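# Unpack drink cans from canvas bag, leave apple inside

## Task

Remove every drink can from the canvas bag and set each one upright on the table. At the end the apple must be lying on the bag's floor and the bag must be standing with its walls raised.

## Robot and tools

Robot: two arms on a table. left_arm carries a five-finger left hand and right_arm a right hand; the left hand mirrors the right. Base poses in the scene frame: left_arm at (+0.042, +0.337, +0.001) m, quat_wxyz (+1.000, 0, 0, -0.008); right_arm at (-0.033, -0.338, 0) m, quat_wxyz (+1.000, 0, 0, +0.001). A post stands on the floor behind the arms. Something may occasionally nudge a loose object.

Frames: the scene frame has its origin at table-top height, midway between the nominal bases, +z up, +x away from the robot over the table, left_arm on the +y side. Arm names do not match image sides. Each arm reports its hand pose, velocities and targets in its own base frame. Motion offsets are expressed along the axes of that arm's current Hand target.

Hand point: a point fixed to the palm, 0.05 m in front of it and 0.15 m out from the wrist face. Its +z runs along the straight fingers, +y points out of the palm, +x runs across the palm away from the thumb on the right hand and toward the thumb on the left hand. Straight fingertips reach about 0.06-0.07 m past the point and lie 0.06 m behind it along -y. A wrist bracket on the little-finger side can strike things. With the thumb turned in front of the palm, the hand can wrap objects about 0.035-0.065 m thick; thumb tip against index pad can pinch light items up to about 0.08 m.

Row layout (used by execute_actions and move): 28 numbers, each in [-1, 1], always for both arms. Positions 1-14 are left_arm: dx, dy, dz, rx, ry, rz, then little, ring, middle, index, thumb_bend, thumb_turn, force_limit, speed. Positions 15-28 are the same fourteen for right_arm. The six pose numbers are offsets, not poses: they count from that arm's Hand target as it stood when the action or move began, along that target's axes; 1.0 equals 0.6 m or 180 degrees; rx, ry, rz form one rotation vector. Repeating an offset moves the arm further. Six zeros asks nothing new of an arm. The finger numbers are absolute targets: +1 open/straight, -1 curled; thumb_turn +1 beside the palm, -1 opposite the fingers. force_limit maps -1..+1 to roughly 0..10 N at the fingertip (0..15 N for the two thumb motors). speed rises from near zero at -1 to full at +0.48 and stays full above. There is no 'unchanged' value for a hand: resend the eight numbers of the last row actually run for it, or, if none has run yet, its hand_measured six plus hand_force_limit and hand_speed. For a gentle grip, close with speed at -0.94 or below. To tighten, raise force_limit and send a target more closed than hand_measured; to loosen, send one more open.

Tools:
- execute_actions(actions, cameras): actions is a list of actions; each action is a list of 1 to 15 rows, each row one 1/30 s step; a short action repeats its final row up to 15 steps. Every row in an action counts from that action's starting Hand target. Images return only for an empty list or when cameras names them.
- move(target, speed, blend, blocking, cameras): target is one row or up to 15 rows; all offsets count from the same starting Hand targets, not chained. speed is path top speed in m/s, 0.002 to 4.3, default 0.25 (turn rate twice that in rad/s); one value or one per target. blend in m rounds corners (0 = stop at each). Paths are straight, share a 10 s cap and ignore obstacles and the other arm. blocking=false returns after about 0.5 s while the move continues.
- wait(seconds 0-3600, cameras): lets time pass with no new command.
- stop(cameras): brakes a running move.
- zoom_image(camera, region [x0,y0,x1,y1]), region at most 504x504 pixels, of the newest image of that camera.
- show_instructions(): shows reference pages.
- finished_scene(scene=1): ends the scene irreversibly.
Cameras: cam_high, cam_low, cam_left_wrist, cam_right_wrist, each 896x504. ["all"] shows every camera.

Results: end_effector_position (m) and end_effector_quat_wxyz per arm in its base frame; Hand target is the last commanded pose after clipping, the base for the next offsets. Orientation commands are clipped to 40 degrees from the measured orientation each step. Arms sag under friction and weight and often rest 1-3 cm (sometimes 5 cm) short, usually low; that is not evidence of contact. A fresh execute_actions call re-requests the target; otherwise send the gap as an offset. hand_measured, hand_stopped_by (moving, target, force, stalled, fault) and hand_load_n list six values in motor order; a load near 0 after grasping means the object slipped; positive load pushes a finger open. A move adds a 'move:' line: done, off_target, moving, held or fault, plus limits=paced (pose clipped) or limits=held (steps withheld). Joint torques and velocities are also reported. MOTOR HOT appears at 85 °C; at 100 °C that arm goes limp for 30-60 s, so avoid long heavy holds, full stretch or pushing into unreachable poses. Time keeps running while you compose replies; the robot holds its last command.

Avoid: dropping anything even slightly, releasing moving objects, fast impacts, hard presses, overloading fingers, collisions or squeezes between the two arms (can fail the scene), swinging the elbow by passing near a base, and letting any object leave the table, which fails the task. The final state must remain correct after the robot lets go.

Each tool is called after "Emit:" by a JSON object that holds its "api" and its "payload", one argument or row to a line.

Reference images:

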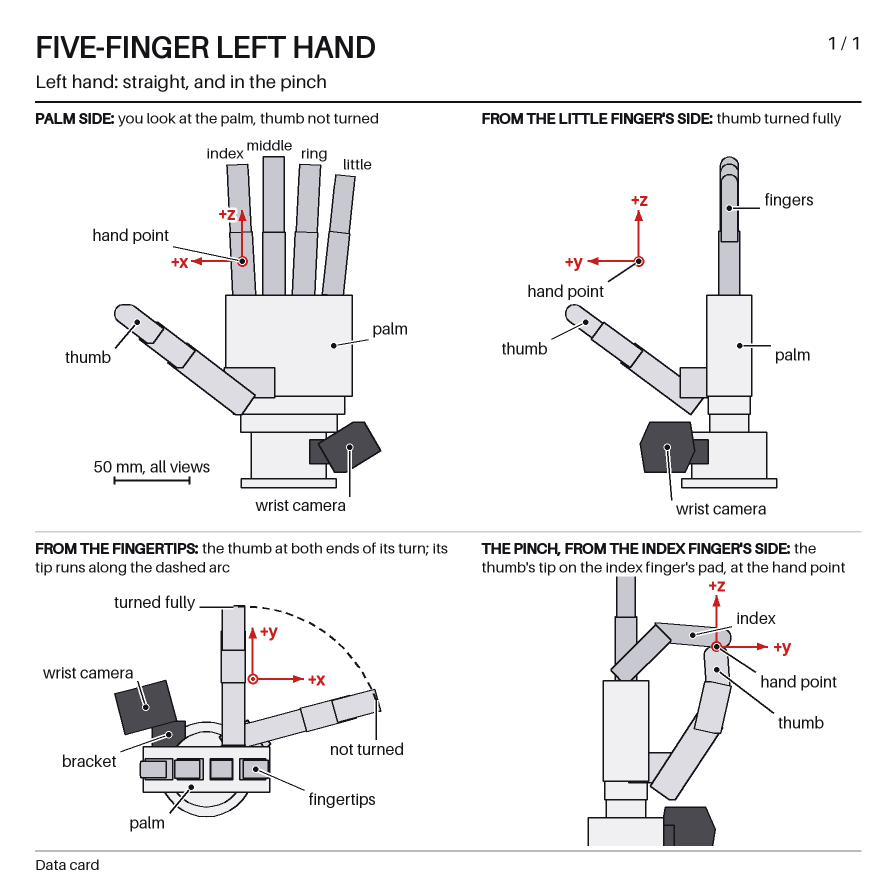

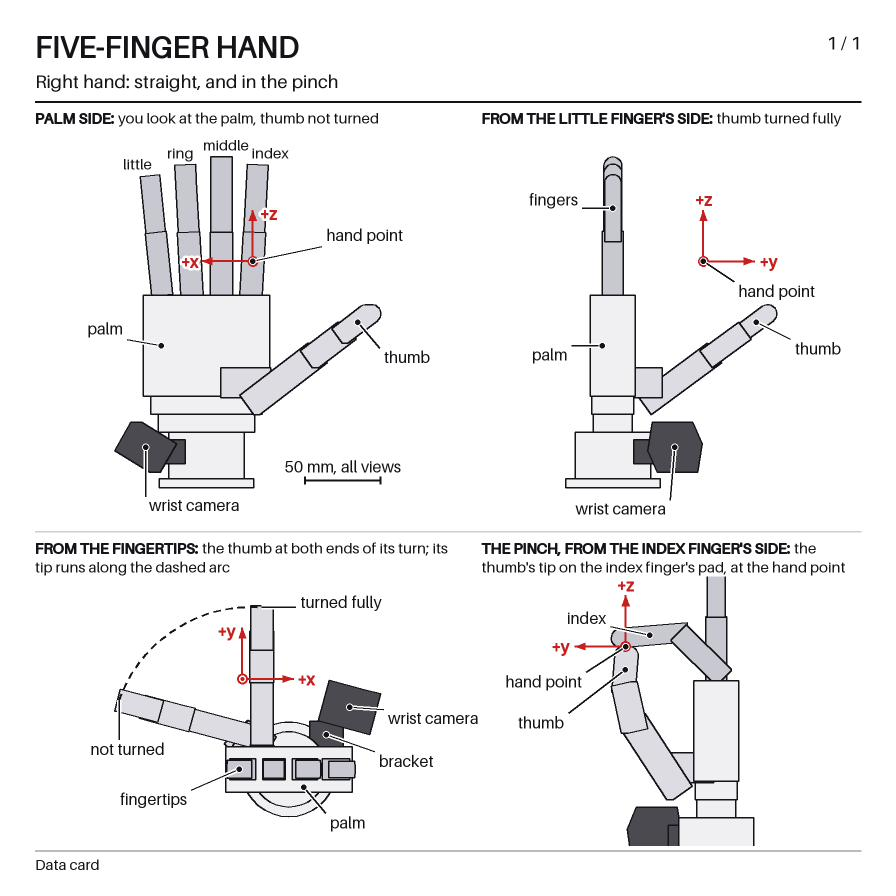

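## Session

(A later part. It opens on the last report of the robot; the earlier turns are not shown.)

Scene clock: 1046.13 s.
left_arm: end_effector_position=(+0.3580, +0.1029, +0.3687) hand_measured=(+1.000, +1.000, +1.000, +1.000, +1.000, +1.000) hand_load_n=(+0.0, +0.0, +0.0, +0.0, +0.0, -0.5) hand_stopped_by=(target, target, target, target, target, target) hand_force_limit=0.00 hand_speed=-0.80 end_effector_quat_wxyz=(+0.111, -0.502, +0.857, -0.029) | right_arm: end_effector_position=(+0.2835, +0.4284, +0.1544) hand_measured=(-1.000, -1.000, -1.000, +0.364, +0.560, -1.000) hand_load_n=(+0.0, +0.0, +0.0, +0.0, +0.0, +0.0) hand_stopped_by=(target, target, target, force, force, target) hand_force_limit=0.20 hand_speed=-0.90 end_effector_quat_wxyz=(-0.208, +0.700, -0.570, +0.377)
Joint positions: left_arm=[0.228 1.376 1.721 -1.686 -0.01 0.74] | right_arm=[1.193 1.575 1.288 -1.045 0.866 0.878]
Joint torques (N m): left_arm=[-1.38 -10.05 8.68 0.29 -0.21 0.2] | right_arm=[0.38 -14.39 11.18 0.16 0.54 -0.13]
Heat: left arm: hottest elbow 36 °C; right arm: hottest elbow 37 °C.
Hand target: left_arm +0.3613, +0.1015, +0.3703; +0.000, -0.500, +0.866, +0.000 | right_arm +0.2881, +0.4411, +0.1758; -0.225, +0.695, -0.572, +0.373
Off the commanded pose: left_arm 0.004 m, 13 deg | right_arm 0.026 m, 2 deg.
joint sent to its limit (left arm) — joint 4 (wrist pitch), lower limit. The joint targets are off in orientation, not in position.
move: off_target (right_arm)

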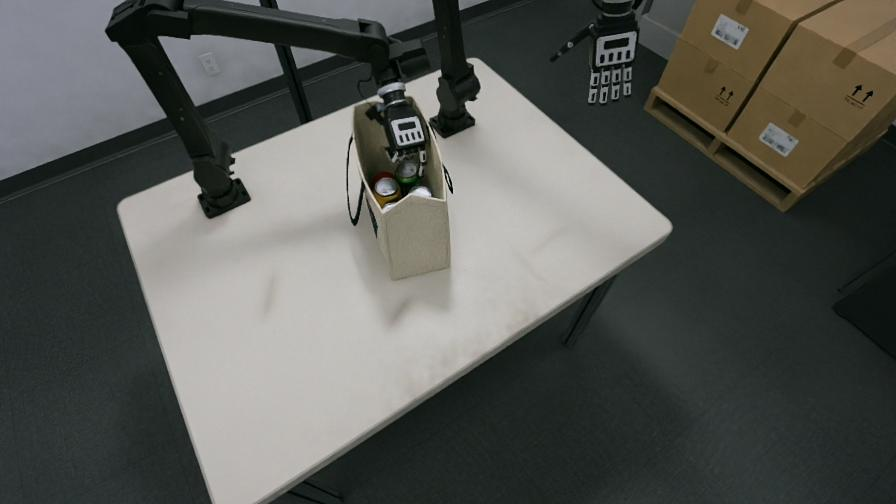

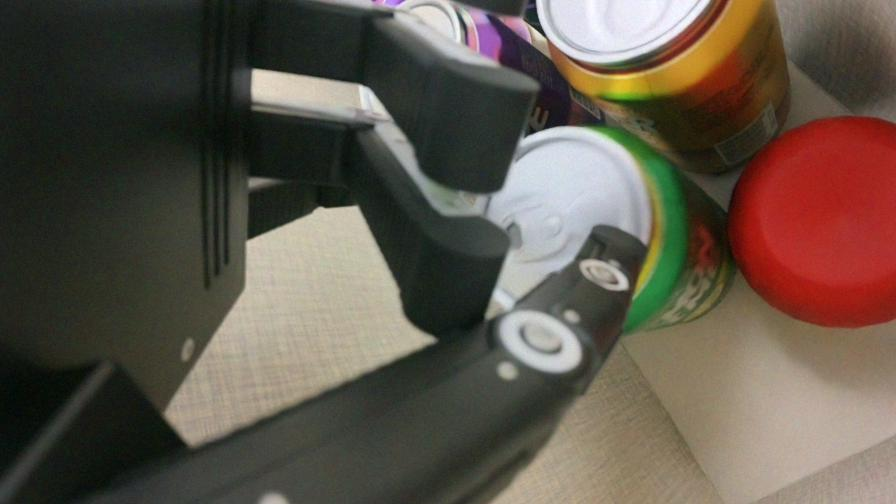

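Emit:
{"api": "move", "payload": {
  "target": [
    [0,0,0,0,0,0,1,1,1,1,1,1,0,-0.8,0.0124,-0.021,-0.061,0,0,0,-1,-1,-1,0.4,1,-1,0,-0.3],
    [0,0,0,0,0,0,1,1,1,1,1,1,0,-0.8,0.0124,-0.021,-0.061,-0.1307,0.0626,0.0311,-1,-1,0.7,0.7,1,-1,0,-0.3]
  ],
  "cameras": ["cam_high","cam_right_wrist"],
  "speed": 0.1
}}

Emit:
{"api": "zoom_image", "payload": {
  "camera": "cam_high",
  "region": [340, 80, 480, 220]
}}

Scene clock: 1309.47 s.
left_arm: end_effector_position=(+0.3580, +0.1029, +0.3687) hand_measured=(+1.000, +1.000, +1.000, +1.000, +1.000, +1.000) hand_load_n=(+0.0, +0.0, +0.0, +0.0, +0.0, +0.0) hand_stopped_by=(target, target, target, target, target, target) hand_force_limit=0.00 hand_speed=-0.80 end_effector_quat_wxyz=(+0.111, -0.502, +0.857, -0.029) | right_arm: end_effector_position=(+0.2595, +0.4313, +0.2019) hand_measured=(-1.000, -1.000, +0.700, +0.700, +1.000, -1.000) hand_load_n=(+0.0, +0.0, +0.0, +0.0, +0.0, +0.0) hand_stopped_by=(target, target, target, target, target, target) hand_force_limit=0.00 hand_speed=-0.30 end_effector_quat_wxyz=(-0.037, +0.667, -0.679, +0.305)
Joint positions: left_arm=[0.228 1.376 1.721 -1.686 -0.01 0.74] | right_arm=[1.139 1.754 1.704 -1.692 0.603 1.209]
Joint torques (N m): left_arm=[-1.32 -10.17 8.79 0.27 -0.17 0.2] | right_arm=[-0.56 -15.15 11.08 -0.39 0.23 0.07]
Heat: left arm: hottest elbow 36 °C; right arm: hottest elbow 47 °C.
Hand target: left_arm +0.3613, +0.1015, +0.3703; +0.000, -0.500, +0.866, +0.000 | right_arm +0.2681, +0.4412, +0.2100; -0.040, +0.658, -0.688, +0.303
Off the commanded pose: left_arm 0.004 m, 13 deg | right_arm 0.015 m, 2 deg.
joint sent to its limit (left arm) — joint 4 (wrist pitch), lower limit. The joint targets are off in orientation, not in position.
joint sent to its limit (right arm) — joint 4 (wrist pitch), lower limit. The joint targets still meet the commanded pose.
move: off_target (right_arm); target 2's new numbers were sent with right_arm's hand 0.015 m and 2 deg from that target

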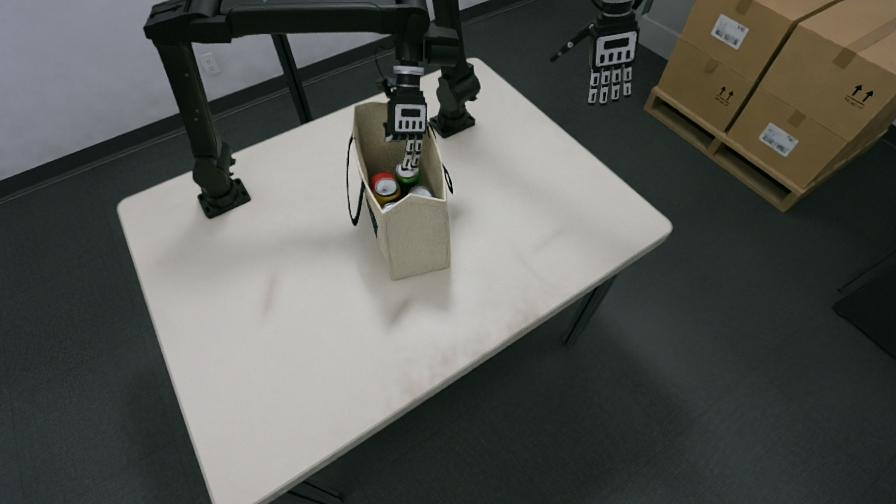

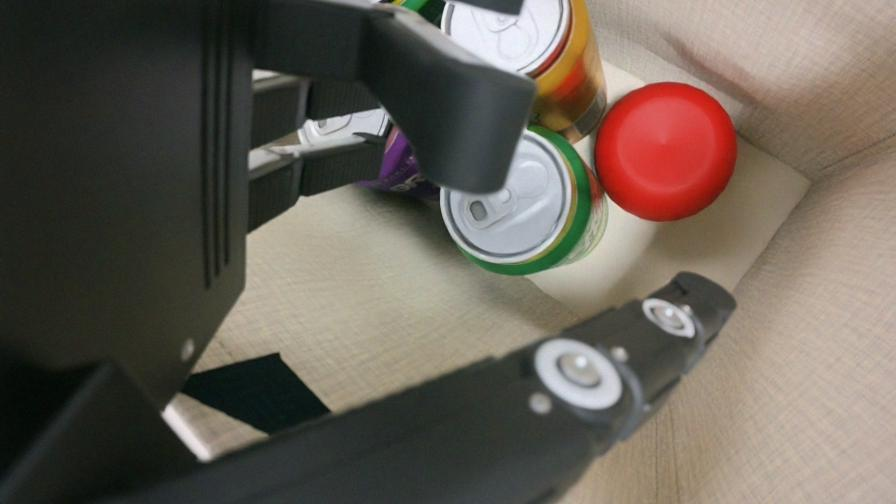

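Scaled by 3.600 from the camera's image (finer frame: 1280x720).

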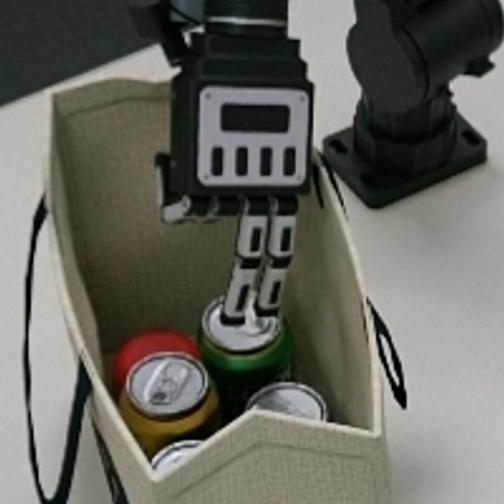

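Emit:
{"api": "move", "payload": {
  "target": [0,0,0,0,0,0,1,1,1,1,1,1,0,-0.8,-0.008,0.0575,0.0762,0,0,0,-1,-1,0.7,0.7,1,-1,0,-0.3],
  "cameras": ["cam_high"],
  "speed": 0.08
}}

Emit:
{"api": "zoom_image", "payload": {
  "camera": "cam_high",
  "region": [360, 120, 460, 220]
}}

Scene clock: 1331.90 s.
left_arm: end_effector_position=(+0.3580, +0.1029, +0.3687) hand_measured=(+1.000, +1.000, +1.000, +1.000, +1.000, +1.000) hand_load_n=(+0.0, +0.0, +0.0, +0.0, +0.0, +0.0) hand_stopped_by=(target, target, target, target, target, target) hand_force_limit=0.00 hand_speed=-0.80 end_effector_quat_wxyz=(+0.111, -0.502, +0.857, -0.029) | right_arm: end_effector_position=(+0.2582, +0.4286, +0.1586) hand_measured=(-1.000, -1.000, +0.700, +0.700, +1.000, -1.000) hand_load_n=(+0.0, +0.5, +0.0, +0.0, +0.0, +0.0) hand_stopped_by=(target, target, target, target, target, target) hand_force_limit=0.00 hand_speed=-0.30 end_effector_quat_wxyz=(-0.040, +0.663, -0.684, +0.304)
Joint positions: left_arm=[0.228 1.376 1.721 -1.686 -0.01 0.74] | right_arm=[1.139 1.754 1.59 -1.575 0.603 1.223]
Joint torques (N m): left_arm=[-1.55 -9.99 8.69 0.32 -0.17 0.2] | right_arm=[-0.15 -16.67 6.67 0.25 0.24 0.07]
Heat: left arm: hottest elbow 36 °C; right arm: hottest elbow 45 °C.
Hand target: left_arm +0.3613, +0.1015, +0.3703; +0.000, -0.500, +0.866, +0.000 | right_arm +0.2591, +0.4274, +0.1549; -0.040, +0.658, -0.688, +0.303
Off the commanded pose: left_arm 0.004 m, 13 deg | right_arm 0.004 m, 1 deg.
joint sent to its limit (left arm) — joint 4 (wrist pitch), lower limit. The joint targets are off in orientation, not in position.
move: done

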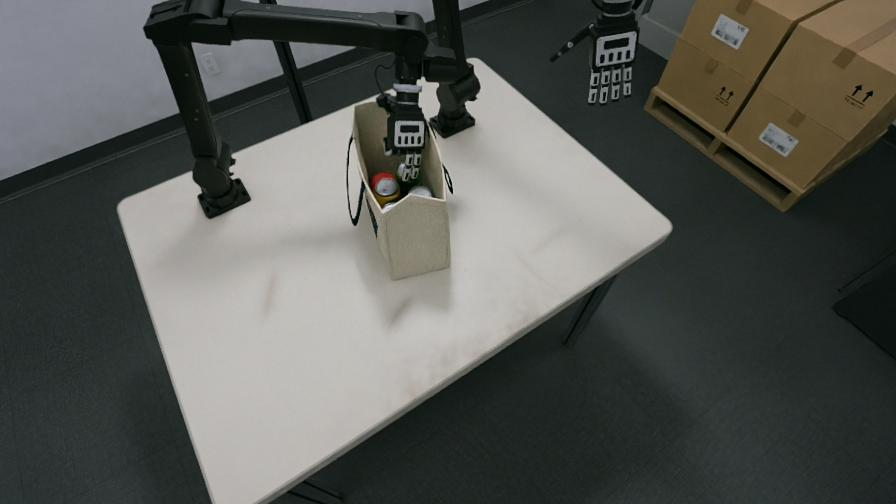

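Scaled by 5.040 from the camera's image (finer frame: 1280x720).

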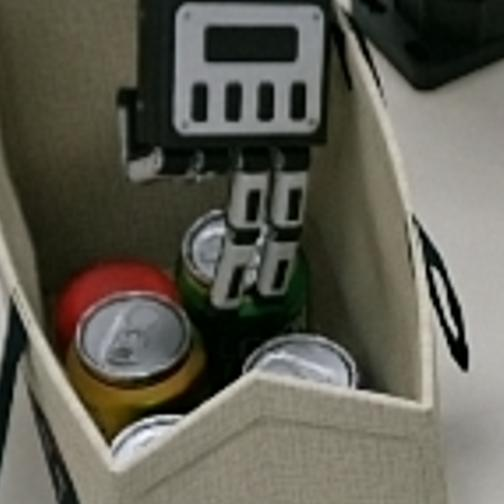

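Emit:
{"api": "move", "payload": {
  "target": [0,0,0,0,0,0,1,1,1,1,1,1,0,-0.8,-0.0015,-0.0053,0.0187,0,0,0,-1,-1,0.7,0.7,1,-1,0,-0.3],
  "cameras": ["cam_high"],
  "speed": 0.06
}}

Emit:
{"api": "zoom_image", "payload": {
  "camera": "cam_high",
  "region": [360, 120, 460, 220]
}}

Scene clock: 1349.10 s.
left_arm: end_effector_position=(+0.3580, +0.1029, +0.3687) hand_measured=(+1.000, +1.000, +1.000, +1.000, +1.000, +1.000) hand_load_n=(+0.0, +0.0, +0.0, +0.0, -0.5, +0.0) hand_stopped_by=(target, target, target, target, target, target) hand_force_limit=0.00 hand_speed=-0.80 end_effector_quat_wxyz=(+0.111, -0.502, +0.857, -0.029) | right_arm: end_effector_position=(+0.2642, +0.4284, +0.1523) hand_measured=(-1.000, -1.000, +0.700, +0.700, +1.000, -1.000) hand_load_n=(+0.0, +0.0, +0.0, +0.0, +0.0, +0.0) hand_stopped_by=(target, target, target, target, target, target) hand_force_limit=0.00 hand_speed=-0.30 end_effector_quat_wxyz=(-0.045, +0.657, -0.689, +0.301)
Joint positions: left_arm=[0.228 1.376 1.721 -1.686 -0.01 0.74] | right_arm=[1.128 1.754 1.575 -1.545 0.603 1.223]
Joint torques (N m): left_arm=[-1.73 -9.88 8.72 0.28 -0.19 0.21] | right_arm=[-0.5 -16.32 6.57 0.29 0.34 -0.16]
Heat: left arm: hottest elbow 36 °C; right arm: hottest elbow 44 °C.
Hand target: left_arm +0.3613, +0.1015, +0.3703; +0.000, -0.500, +0.866, +0.000 | right_arm +0.2670, +0.4242, +0.1470; -0.040, +0.658, -0.688, +0.303
Off the commanded pose: left_arm 0.004 m, 13 deg | right_arm 0.007 m, 1 deg.
joint sent to its limit (left arm) — joint 4 (wrist pitch), lower limit. The joint targets are off in orientation, not in position.
move: done

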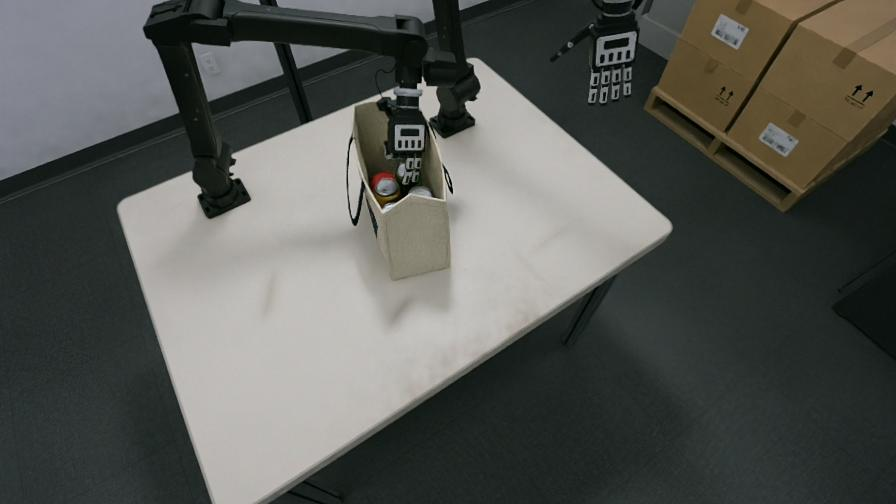

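Scaled by 5.040 from the camera's image (finer frame: 1280x720).

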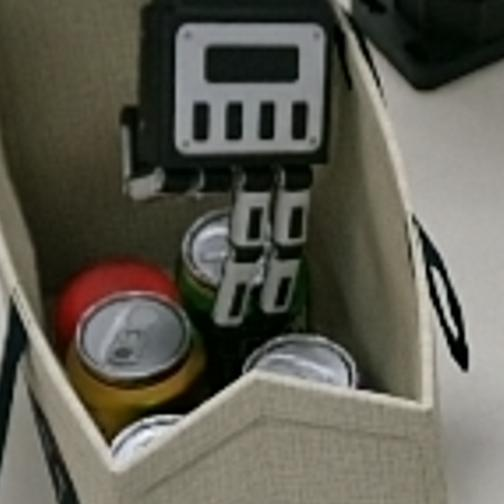

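Emit:
{"api": "move", "payload": {
  "target": [0,0,0,0,0,0,1,1,1,1,1,1,0,-0.8,-0.0343,0.0494,0.0861,0,0,0,-1,-1,0.7,0.7,1,-1,0,-0.3],
  "cameras": ["cam_high","cam_right_wrist"],
  "speed": 0.05
}}

Emit:
{"api": "zoom_image", "payload": {
  "camera": "cam_high",
  "region": [360, 120, 460, 220]
}}

Scene clock: 1361.00 s.
left_arm: end_effector_position=(+0.3580, +0.1029, +0.3687) hand_measured=(+1.000, +1.000, +1.000, +1.000, +1.000, +1.000) hand_load_n=(+0.0, +0.0, +0.0, +0.5, +0.0, +0.0) hand_stopped_by=(target, target, target, target, target, target) hand_force_limit=0.00 hand_speed=-0.80 end_effector_quat_wxyz=(+0.111, -0.502, +0.857, -0.029) | right_arm: end_effector_position=(+0.2651, +0.4280, +0.1035) hand_measured=(-1.000, -1.000, +0.700, +0.700, +1.000, -1.000) hand_load_n=(+0.0, +0.0, +0.0, +0.0, +0.0, +0.0) hand_stopped_by=(target, target, target, target, target, target) hand_force_limit=0.00 hand_speed=-0.30 end_effector_quat_wxyz=(-0.053, +0.658, -0.688, +0.301)
Joint positions: left_arm=[0.228 1.376 1.721 -1.686 -0.01 0.74] | right_arm=[1.128 1.773 1.469 -1.402 0.608 1.215]
Joint torques (N m): left_arm=[-1.14 -10.11 8.73 0.28 -0.18 0.2] | right_arm=[-0.73 -14.45 5.6 0.77 0.15 -0.08]
Heat: left arm: hottest elbow 36 °C; right arm: hottest elbow 42 °C.
Hand target: left_arm +0.3613, +0.1015, +0.3703; +0.000, -0.500, +0.866, +0.000 | right_arm +0.2670, +0.4232, +0.0840; -0.040, +0.658, -0.688, +0.303
Off the commanded pose: left_arm 0.004 m, 13 deg | right_arm 0.020 m, 2 deg.
joint sent to its limit (left arm) — joint 4 (wrist pitch), lower limit. The joint targets are off in orientation, not in position.
move: off_target (right_arm)

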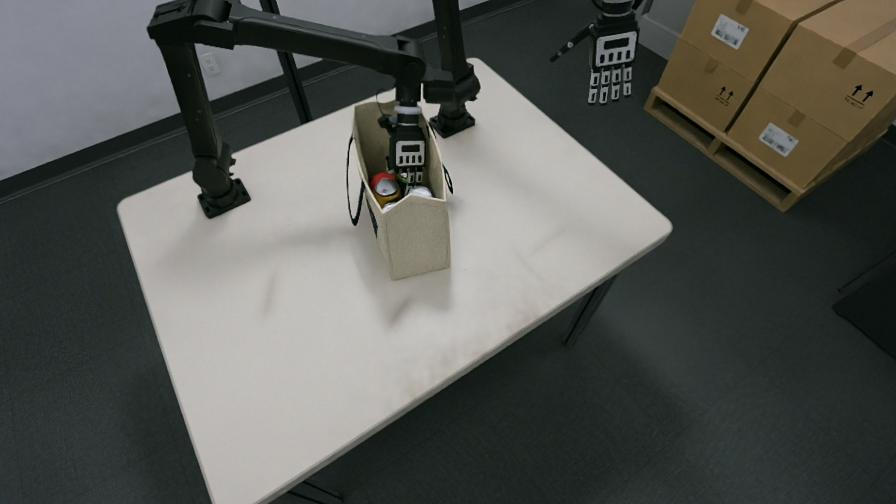

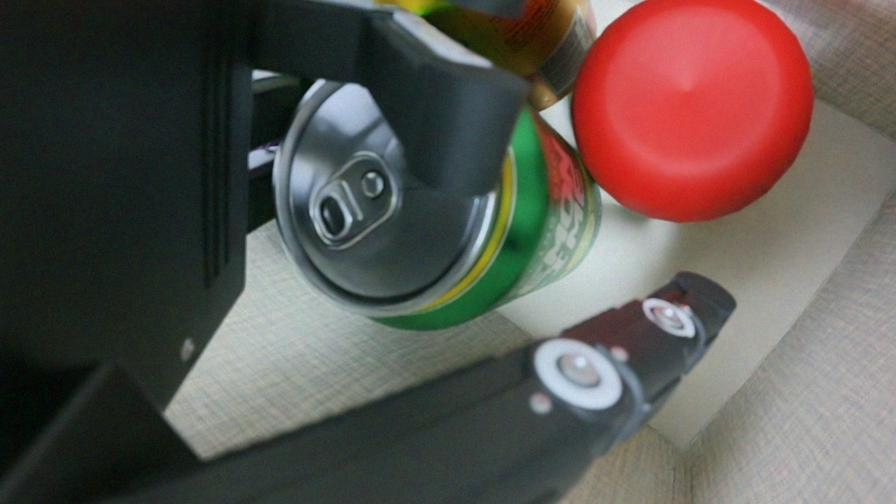

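Scaled by 5.040 from the camera's image (finer frame: 1280x720).

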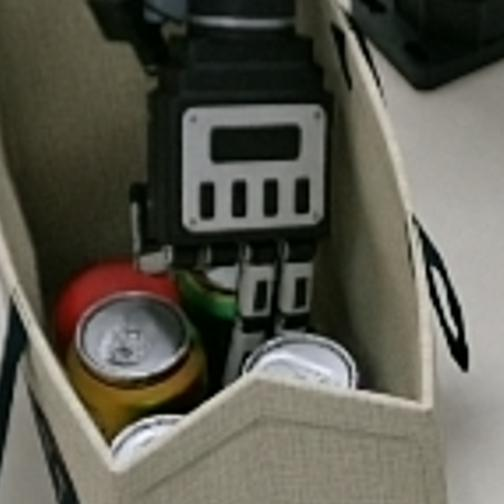

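Emit:
{"api": "move", "payload": {
  "target": [0,0,0,0,0,0,1,1,1,1,1,1,0,-0.8,-0.0114,0.0157,0.0271,0,0,0,-1,-1,0.7,0.7,1,-1,0,-0.3],
  "cameras": ["cam_high","cam_right_wrist"],
  "speed": 0.05
}}

Emit:
{"api": "zoom_image", "payload": {
  "camera": "cam_high",
  "region": [360, 120, 460, 220]
}}

Scene clock: 1372.33 s.
left_arm: end_effector_position=(+0.3580, +0.1029, +0.3687) hand_measured=(+1.000, +1.000, +1.000, +1.000, +1.000, +1.000) hand_load_n=(+0.0, +0.0, +0.0, +0.0, +0.0, +0.0) hand_stopped_by=(target, target, target, target, target, target) hand_force_limit=0.00 hand_speed=-0.80 end_effector_quat_wxyz=(+0.111, -0.502, +0.857, -0.029) | right_arm: end_effector_position=(+0.2665, +0.4276, +0.1016) hand_measured=(-1.000, -1.000, +0.700, +0.700, +1.000, -1.000) hand_load_n=(+0.0, +0.0, +0.0, +0.0, +0.0, +0.0) hand_stopped_by=(target, target, target, target, target, target) hand_force_limit=0.00 hand_speed=-0.30 end_effector_quat_wxyz=(-0.063, +0.659, -0.687, +0.300)
Joint positions: left_arm=[0.228 1.376 1.721 -1.686 -0.01 0.74] | right_arm=[1.128 1.762 1.449 -1.371 0.615 1.205]
Joint torques (N m): left_arm=[-1.44 -10.05 8.83 0.34 -0.19 0.2] | right_arm=[-0.67 -11.93 4.77 1.35 -0.11 0.06]
Heat: left arm: hottest elbow 36 °C; right arm: hottest elbow 41 °C.
Hand target: left_arm +0.3613, +0.1015, +0.3703; +0.000, -0.500, +0.866, +0.000 | right_arm +0.2670, +0.4232, +0.0639; -0.040, +0.658, -0.688, +0.303
Off the commanded pose: left_arm 0.004 m, 13 deg | right_arm 0.038 m, 3 deg.
joint sent to its limit (left arm) — joint 4 (wrist pitch), lower limit. The joint targets are off in orientation, not in position.
move: off_target (right_arm)

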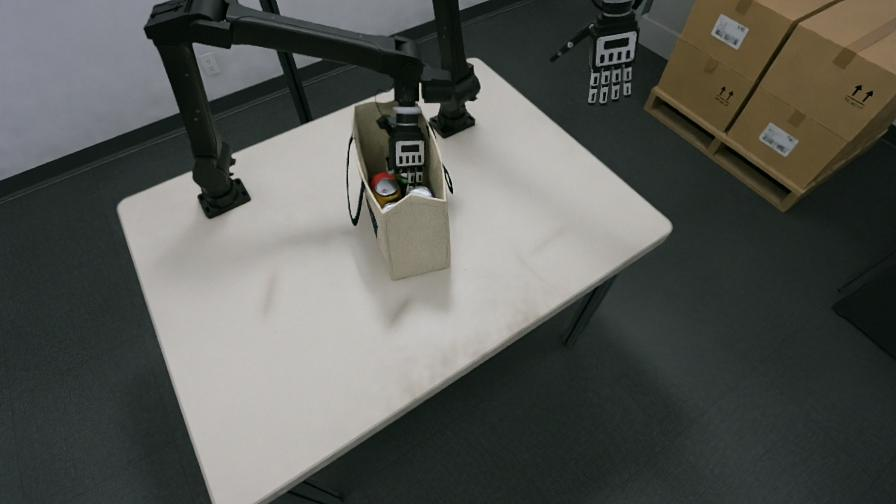

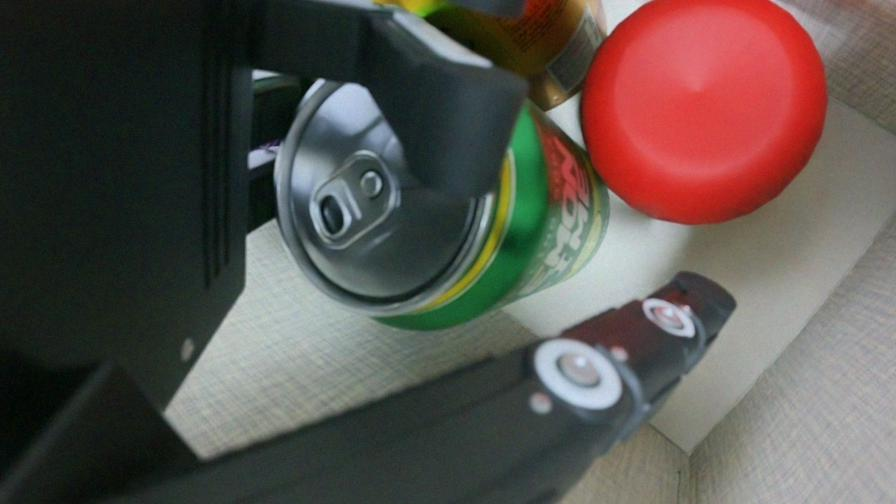

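Scaled by 5.040 from the camera's image (finer frame: 1280x720).

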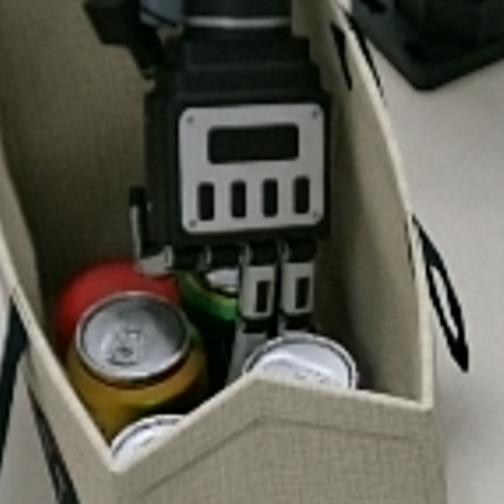

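Emit:
{"api": "zoom_image", "payload": {
  "camera": "cam_high",
  "region": [370, 50, 470, 150]
}}

Emit:
{"api": "execute_actions", "payload": {
  "actions": []
}}

Emit:
{"api": "zoom_image", "payload": {
  "camera": "cam_low",
  "region": [420, 80, 570, 250]
}}

Scaled by 5.040 from the camera's image (finer frame: 1280x720).

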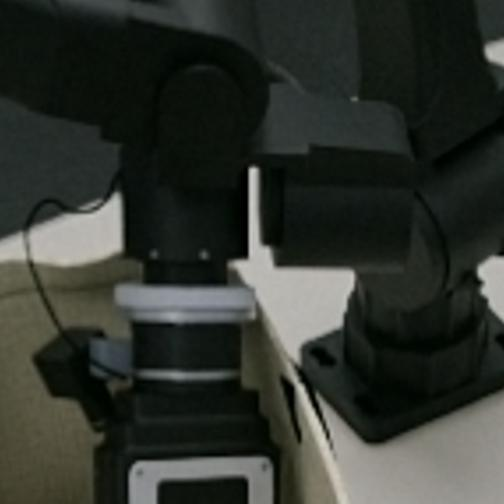

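Scene clock: 1402.33 s.
left_arm: end_effector_position=(+0.3580, +0.1029, +0.3687) hand_measured=(+1.000, +1.000, +1.000, +1.000, +1.000, +1.000) hand_load_n=(+0.0, +0.0, +0.0, +0.0, +0.0, +0.0) hand_stopped_by=(target, target, target, target, target, target) hand_force_limit=0.00 hand_speed=-0.80 end_effector_quat_wxyz=(+0.111, -0.502, +0.857, -0.029) | right_arm: end_effector_position=(+0.2665, +0.4276, +0.1016) hand_measured=(-1.000, -1.000, +0.700, +0.700, +1.000, -1.000) hand_load_n=(+0.0, +0.0, +0.0, +0.0, +0.0, +0.0) hand_stopped_by=(target, target, target, target, target, target) hand_force_limit=0.00 hand_speed=-0.30 end_effector_quat_wxyz=(-0.063, +0.659, -0.686, +0.301)
Joint positions: left_arm=[0.228 1.376 1.721 -1.686 -0.01 0.74] | right_arm=[1.128 1.762 1.449 -1.371 0.615 1.204]
Joint velocities: within noise
Joint torques (N m): left_arm=[-1.32 -10.17 8.8 0.25 -0.21 0.21] | right_arm=[-0.67 -11.87 4.77 1.36 -0.11 0.07]
Heat: left arm: hottest elbow 36 °C; right arm: hottest elbow 39 °C.
Hand target: left_arm +0.3613, +0.1015, +0.3703; +0.000, -0.500, +0.866, +0.000 | right_arm +0.2670, +0.4232, +0.0639; -0.040, +0.658, -0.688, +0.303
Off the commanded pose: left_arm 0.004 m, 13 deg | right_arm 0.038 m, 3 deg.

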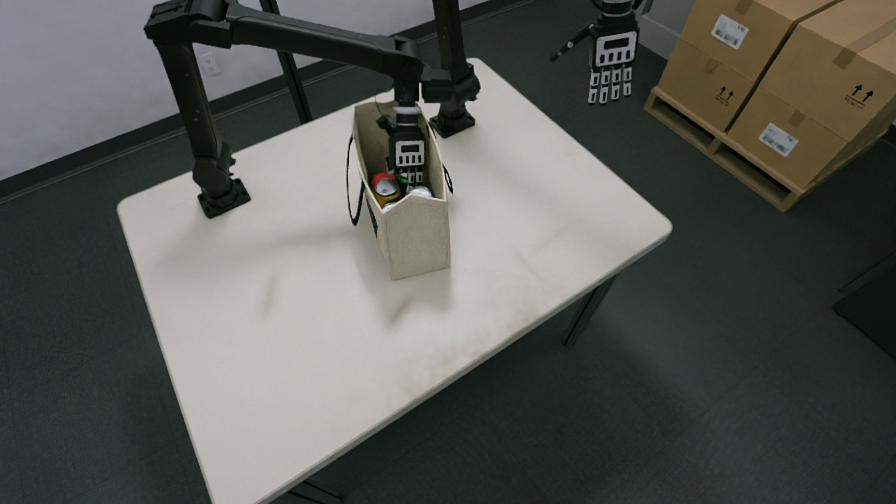

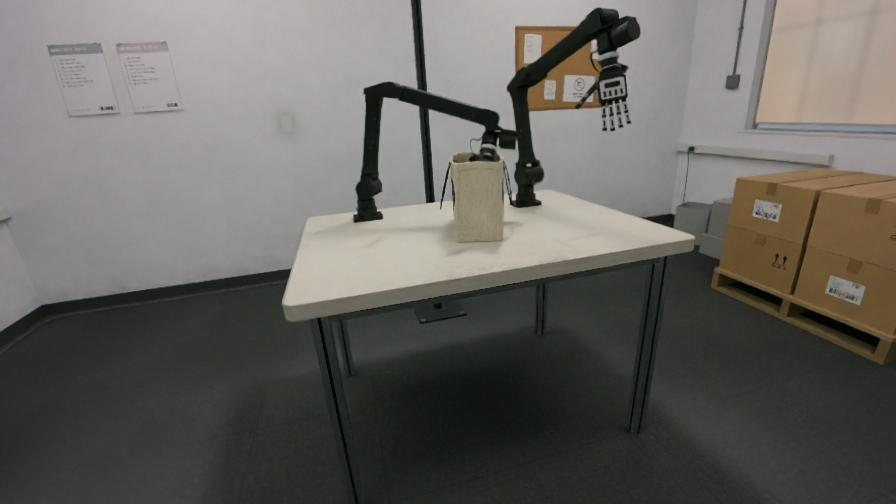

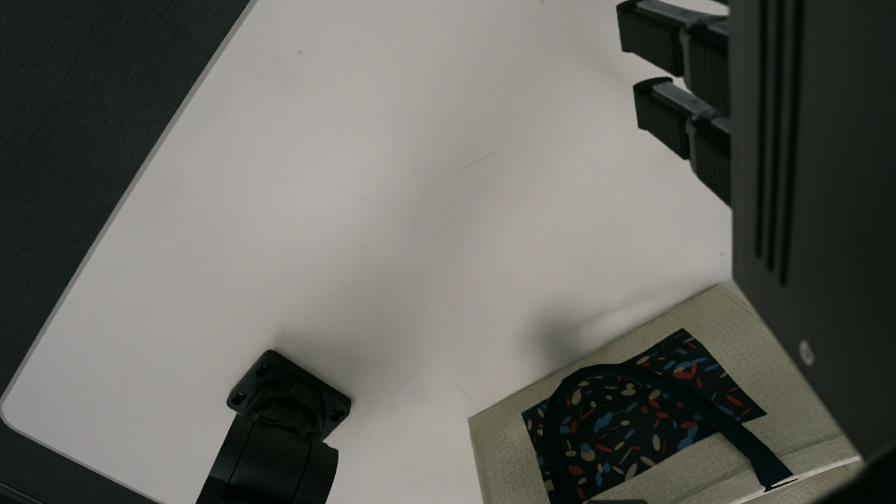

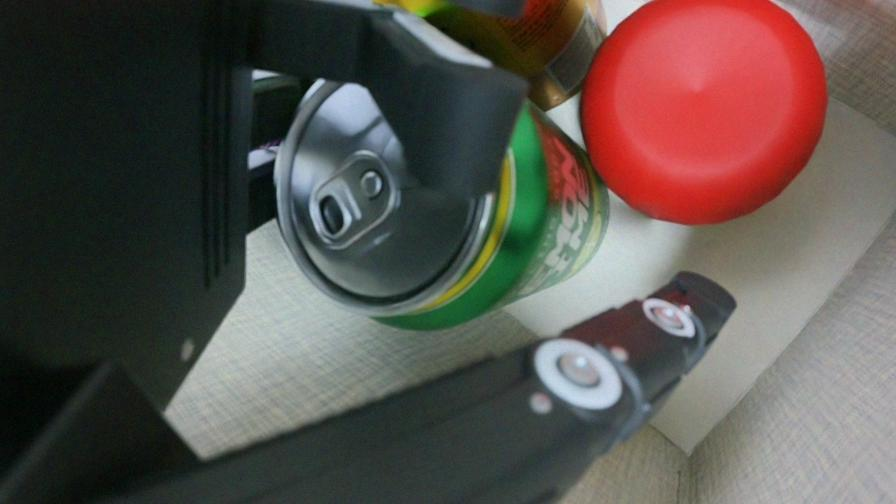

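Scaled by 2.965 from the camera's image (finer frame: 1280x720).

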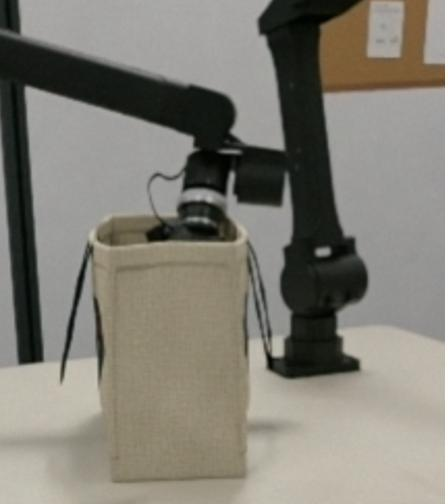

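Emit:
{"api": "move", "payload": {
  "target": [
    [0,0,0,0,0,0,1,1,1,1,1,1,0,-0.8,0.0373,-0.0882,-0.1405,0,0,0,-1,-1,0.7,0.7,1,-1,0,-0.3],
    [0,0,0,0,0,0,1,1,1,1,1,1,0,-0.8,0.0373,-0.0882,-0.1405,0,0,0,-1,0.9,0.7,0.7,1,-1,0,-0.3]
  ],
  "cameras": ["cam_high","cam_right_wrist"],
  "speed": 0.08
}}

Emit:
{"api": "zoom_image", "payload": {
  "camera": "cam_high",
  "region": [360, 120, 460, 220]
}}

Scene clock: 1527.23 s.
left_arm: end_effector_position=(+0.3580, +0.1029, +0.3687) hand_measured=(+1.000, +1.000, +1.000, +1.000, +1.000, +1.000) hand_load_n=(+0.0, +0.0, +0.0, +0.0, +0.0, +0.0) hand_stopped_by=(target, target, target, target, target, target) hand_force_limit=0.00 hand_speed=-0.80 end_effector_quat_wxyz=(+0.111, -0.502, +0.857, -0.029) | right_arm: end_effector_position=(+0.2638, +0.4264, +0.1532) hand_measured=(-1.000, +0.900, +0.700, +0.700, +1.000, -1.000) hand_load_n=(+0.0, +0.0, +0.0, +0.0, +0.0, +0.0) hand_stopped_by=(target, target, target, target, target, target) hand_force_limit=0.00 hand_speed=-0.30 end_effector_quat_wxyz=(-0.029, +0.666, -0.679, +0.308)
Joint positions: left_arm=[0.228 1.376 1.721 -1.686 -0.01 0.74] | right_arm=[1.128 1.775 1.601 -1.583 0.605 1.205]
Joint torques (N m): left_arm=[-1.49 -10.34 8.81 0.31 -0.18 0.2] | right_arm=[-0.56 -16.32 10.66 -0.42 0.25 0.04]
Heat: left arm: hottest elbow 36 °C; right arm: hottest elbow 36 °C.
Hand target: left_arm +0.3613, +0.1015, +0.3703; +0.000, -0.500, +0.866, +0.000 | right_arm +0.2725, +0.4357, +0.1651; -0.040, +0.658, -0.688, +0.303
Off the commanded pose: left_arm 0.004 m, 13 deg | right_arm 0.017 m, 2 deg.
joint sent to its limit (left arm) — joint 4 (wrist pitch), lower limit. The joint targets are off in orientation, not in position.
move: off_target (right_arm); target 2's new numbers were sent with right_arm's hand 0.017 m and 2 deg from that target

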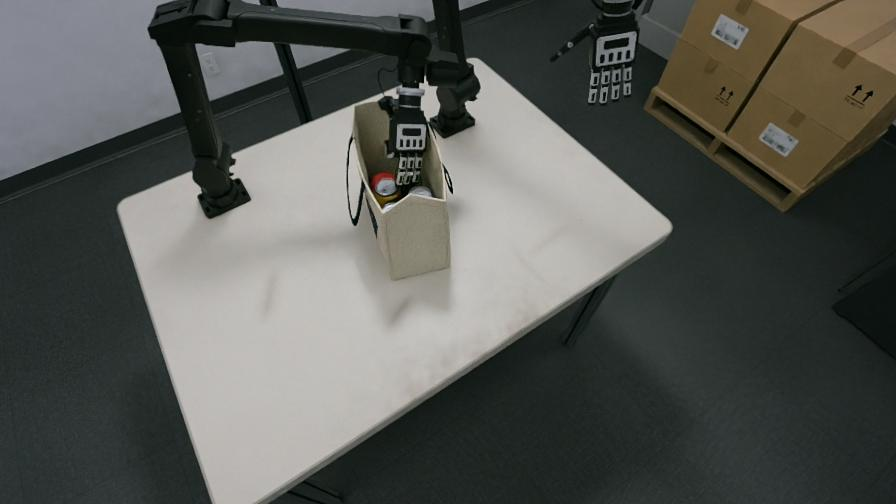

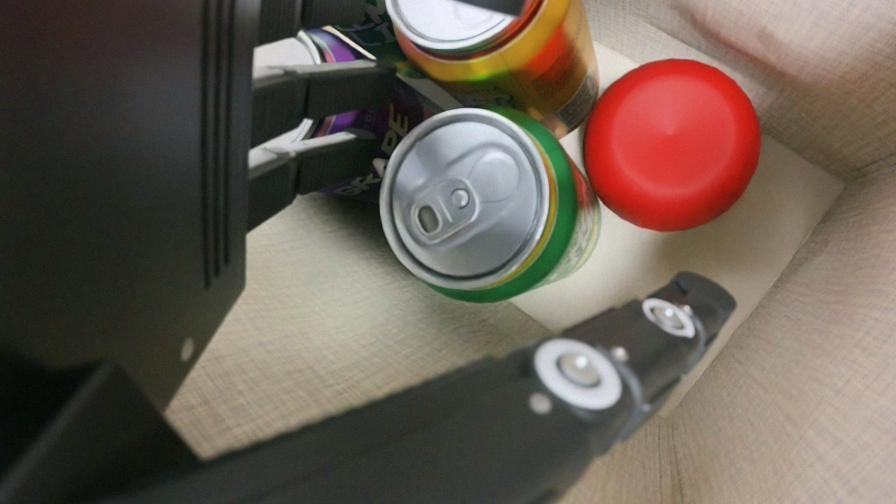

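Scaled by 5.040 from the camera's image (finer frame: 1280x720).

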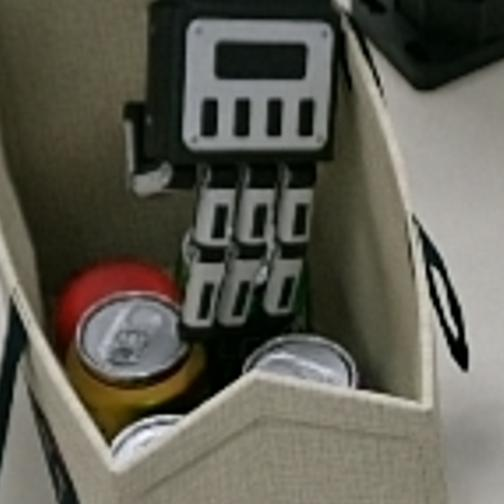

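Emit:
{"api": "move", "payload": {
  "target": [
    [0,0,0,0,0,0,1,1,1,1,1,1,0,-0.8,0.0092,0.0247,0.0305,0,0,0,-1,0.9,0.7,0.7,1,-1,0,-0.3],
    [0,0,0,0,0,0,1,1,1,1,1,1,0,-0.8,-0.0268,0.074,0.1158,0,0,0,-1,0.9,0.7,0.7,1,-1,0,-0.3]
  ],
  "cameras": ["cam_high","cam_right_wrist"],
  "speed": 0.05
}}

Emit:
{"api": "zoom_image", "payload": {
  "camera": "cam_high",
  "region": [360, 120, 460, 220]
}}

Scene clock: 1542.77 s.
left_arm: end_effector_position=(+0.3580, +0.1029, +0.3687) hand_measured=(+1.000, +1.000, +1.000, +1.000, +1.000, +1.000) hand_load_n=(+0.0, +0.0, +0.0, +0.0, +0.0, +0.0) hand_stopped_by=(target, target, target, target, target, target) hand_force_limit=0.00 hand_speed=-0.80 end_effector_quat_wxyz=(+0.111, -0.502, +0.857, -0.029) | right_arm: end_effector_position=(+0.2668, +0.4293, +0.0966) hand_measured=(-1.000, +0.900, +0.700, +0.700, +1.000, -1.000) hand_load_n=(+0.0, +1.0, +0.0, +0.0, +0.0, +0.0) hand_stopped_by=(target, target, target, target, target, target) hand_force_limit=0.00 hand_speed=-0.30 end_effector_quat_wxyz=(-0.054, +0.660, -0.686, +0.300)
Joint positions: left_arm=[0.228 1.376 1.721 -1.686 -0.01 0.74] | right_arm=[1.126 1.781 1.462 -1.38 0.608 1.205]
Joint torques (N m): left_arm=[-1.44 -10.11 8.75 0.34 -0.19 0.19] | right_arm=[-0.5 -15.03 6.02 0.17 0.16 0.04]
Heat: left arm: hottest elbow 36 °C; right arm: hottest elbow 39 °C.
Hand target: left_arm +0.3613, +0.1015, +0.3703; +0.000, -0.500, +0.866, +0.000 | right_arm +0.2671, +0.4231, +0.0823; -0.040, +0.658, -0.688, +0.303
Off the commanded pose: left_arm 0.004 m, 13 deg | right_arm 0.016 m, 2 deg.
joint sent to its limit (left arm) — joint 4 (wrist pitch), lower limit. The joint targets are off in orientation, not in position.
move: off_target (right_arm)

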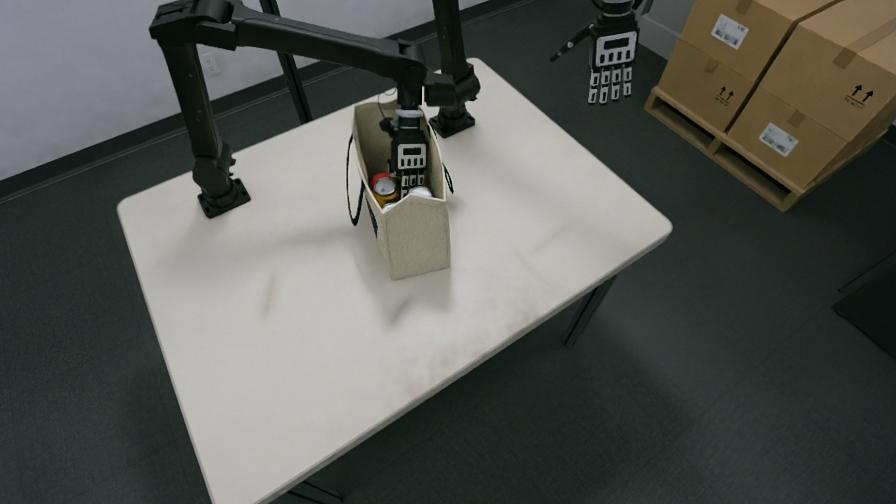

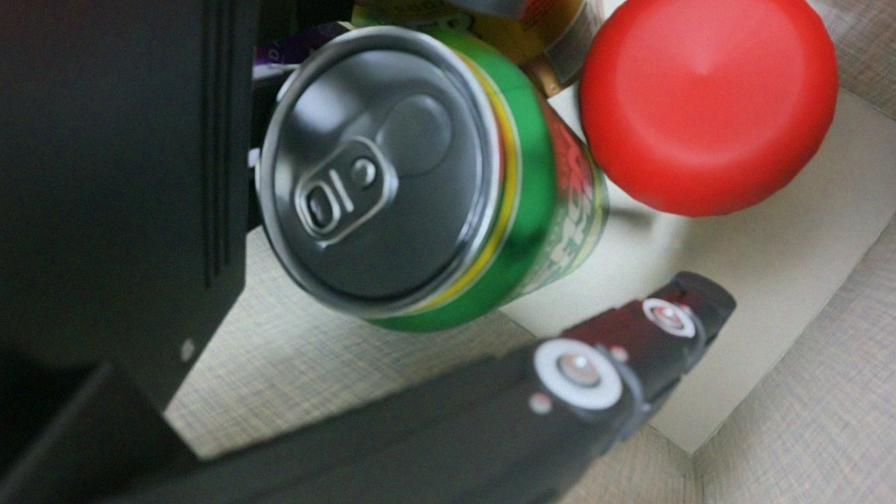

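Scaled by 5.040 from the camera's image (finer frame: 1280x720).

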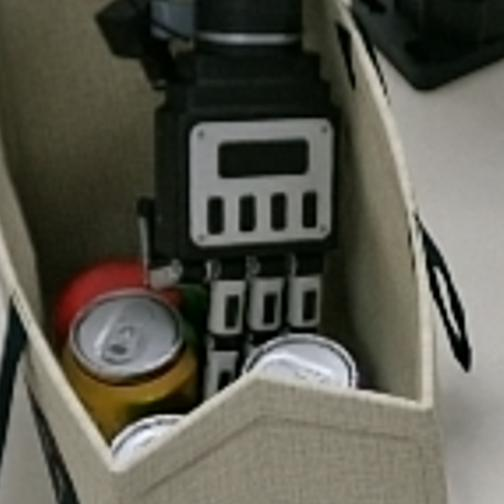

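Emit:
{"api": "move", "payload": {
  "target": [0,0,0,0,0,0,1,1,1,1,1,1,0,-0.8,-0.0068,0.0094,0.0163,0,0,0,-1,0.9,0.7,0.7,1,-1,0,-0.3],
  "cameras": ["cam_right_wrist"],
  "speed": 0.05
}}

Scene clock: 1557.77 s.
left_arm: end_effector_position=(+0.3580, +0.1029, +0.3687) hand_measured=(+1.000, +1.000, +1.000, +1.000, +1.000, +1.000) hand_load_n=(+0.0, +0.0, +0.0, +0.0, +0.0, +0.0) hand_stopped_by=(target, target, target, target, target, target) hand_force_limit=0.00 hand_speed=-0.80 end_effector_quat_wxyz=(+0.111, -0.502, +0.857, -0.029) | right_arm: end_effector_position=(+0.2675, +0.4308, +0.0888) hand_measured=(-1.000, +0.900, +0.700, +0.700, +1.000, -1.000) hand_load_n=(+0.0, +0.5, +0.5, +0.0, +0.0, +0.0) hand_stopped_by=(target, target, target, target, target, target) hand_force_limit=0.00 hand_speed=-0.30 end_effector_quat_wxyz=(-0.058, +0.659, -0.687, +0.299)
Joint positions: left_arm=[0.228 1.376 1.721 -1.686 -0.01 0.74] | right_arm=[1.126 1.785 1.447 -1.352 0.608 1.205]
Joint torques (N m): left_arm=[-1.55 -10.34 8.8 0.35 -0.18 0.2] | right_arm=[-0.5 -14.45 5.71 0.21 0.16 0.04]
Heat: left arm: hottest elbow 36 °C; right arm: hottest elbow 38 °C.
Hand target: left_arm +0.3613, +0.1015, +0.3703; +0.000, -0.500, +0.866, +0.000 | right_arm +0.2670, +0.4230, +0.0701; -0.040, +0.658, -0.688, +0.303
Off the commanded pose: left_arm 0.004 m, 13 deg | right_arm 0.020 m, 2 deg.
joint sent to its limit (left arm) — joint 4 (wrist pitch), lower limit. The joint targets are off in orientation, not in position.
move: off_target (right_arm)

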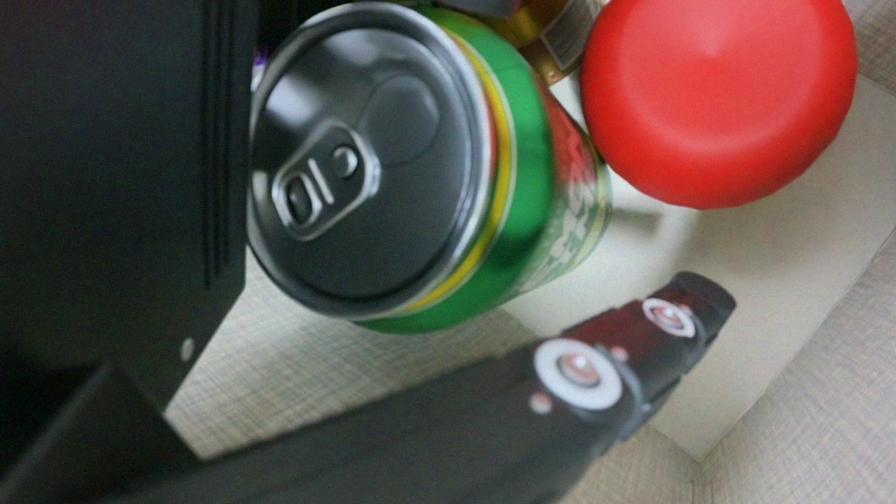

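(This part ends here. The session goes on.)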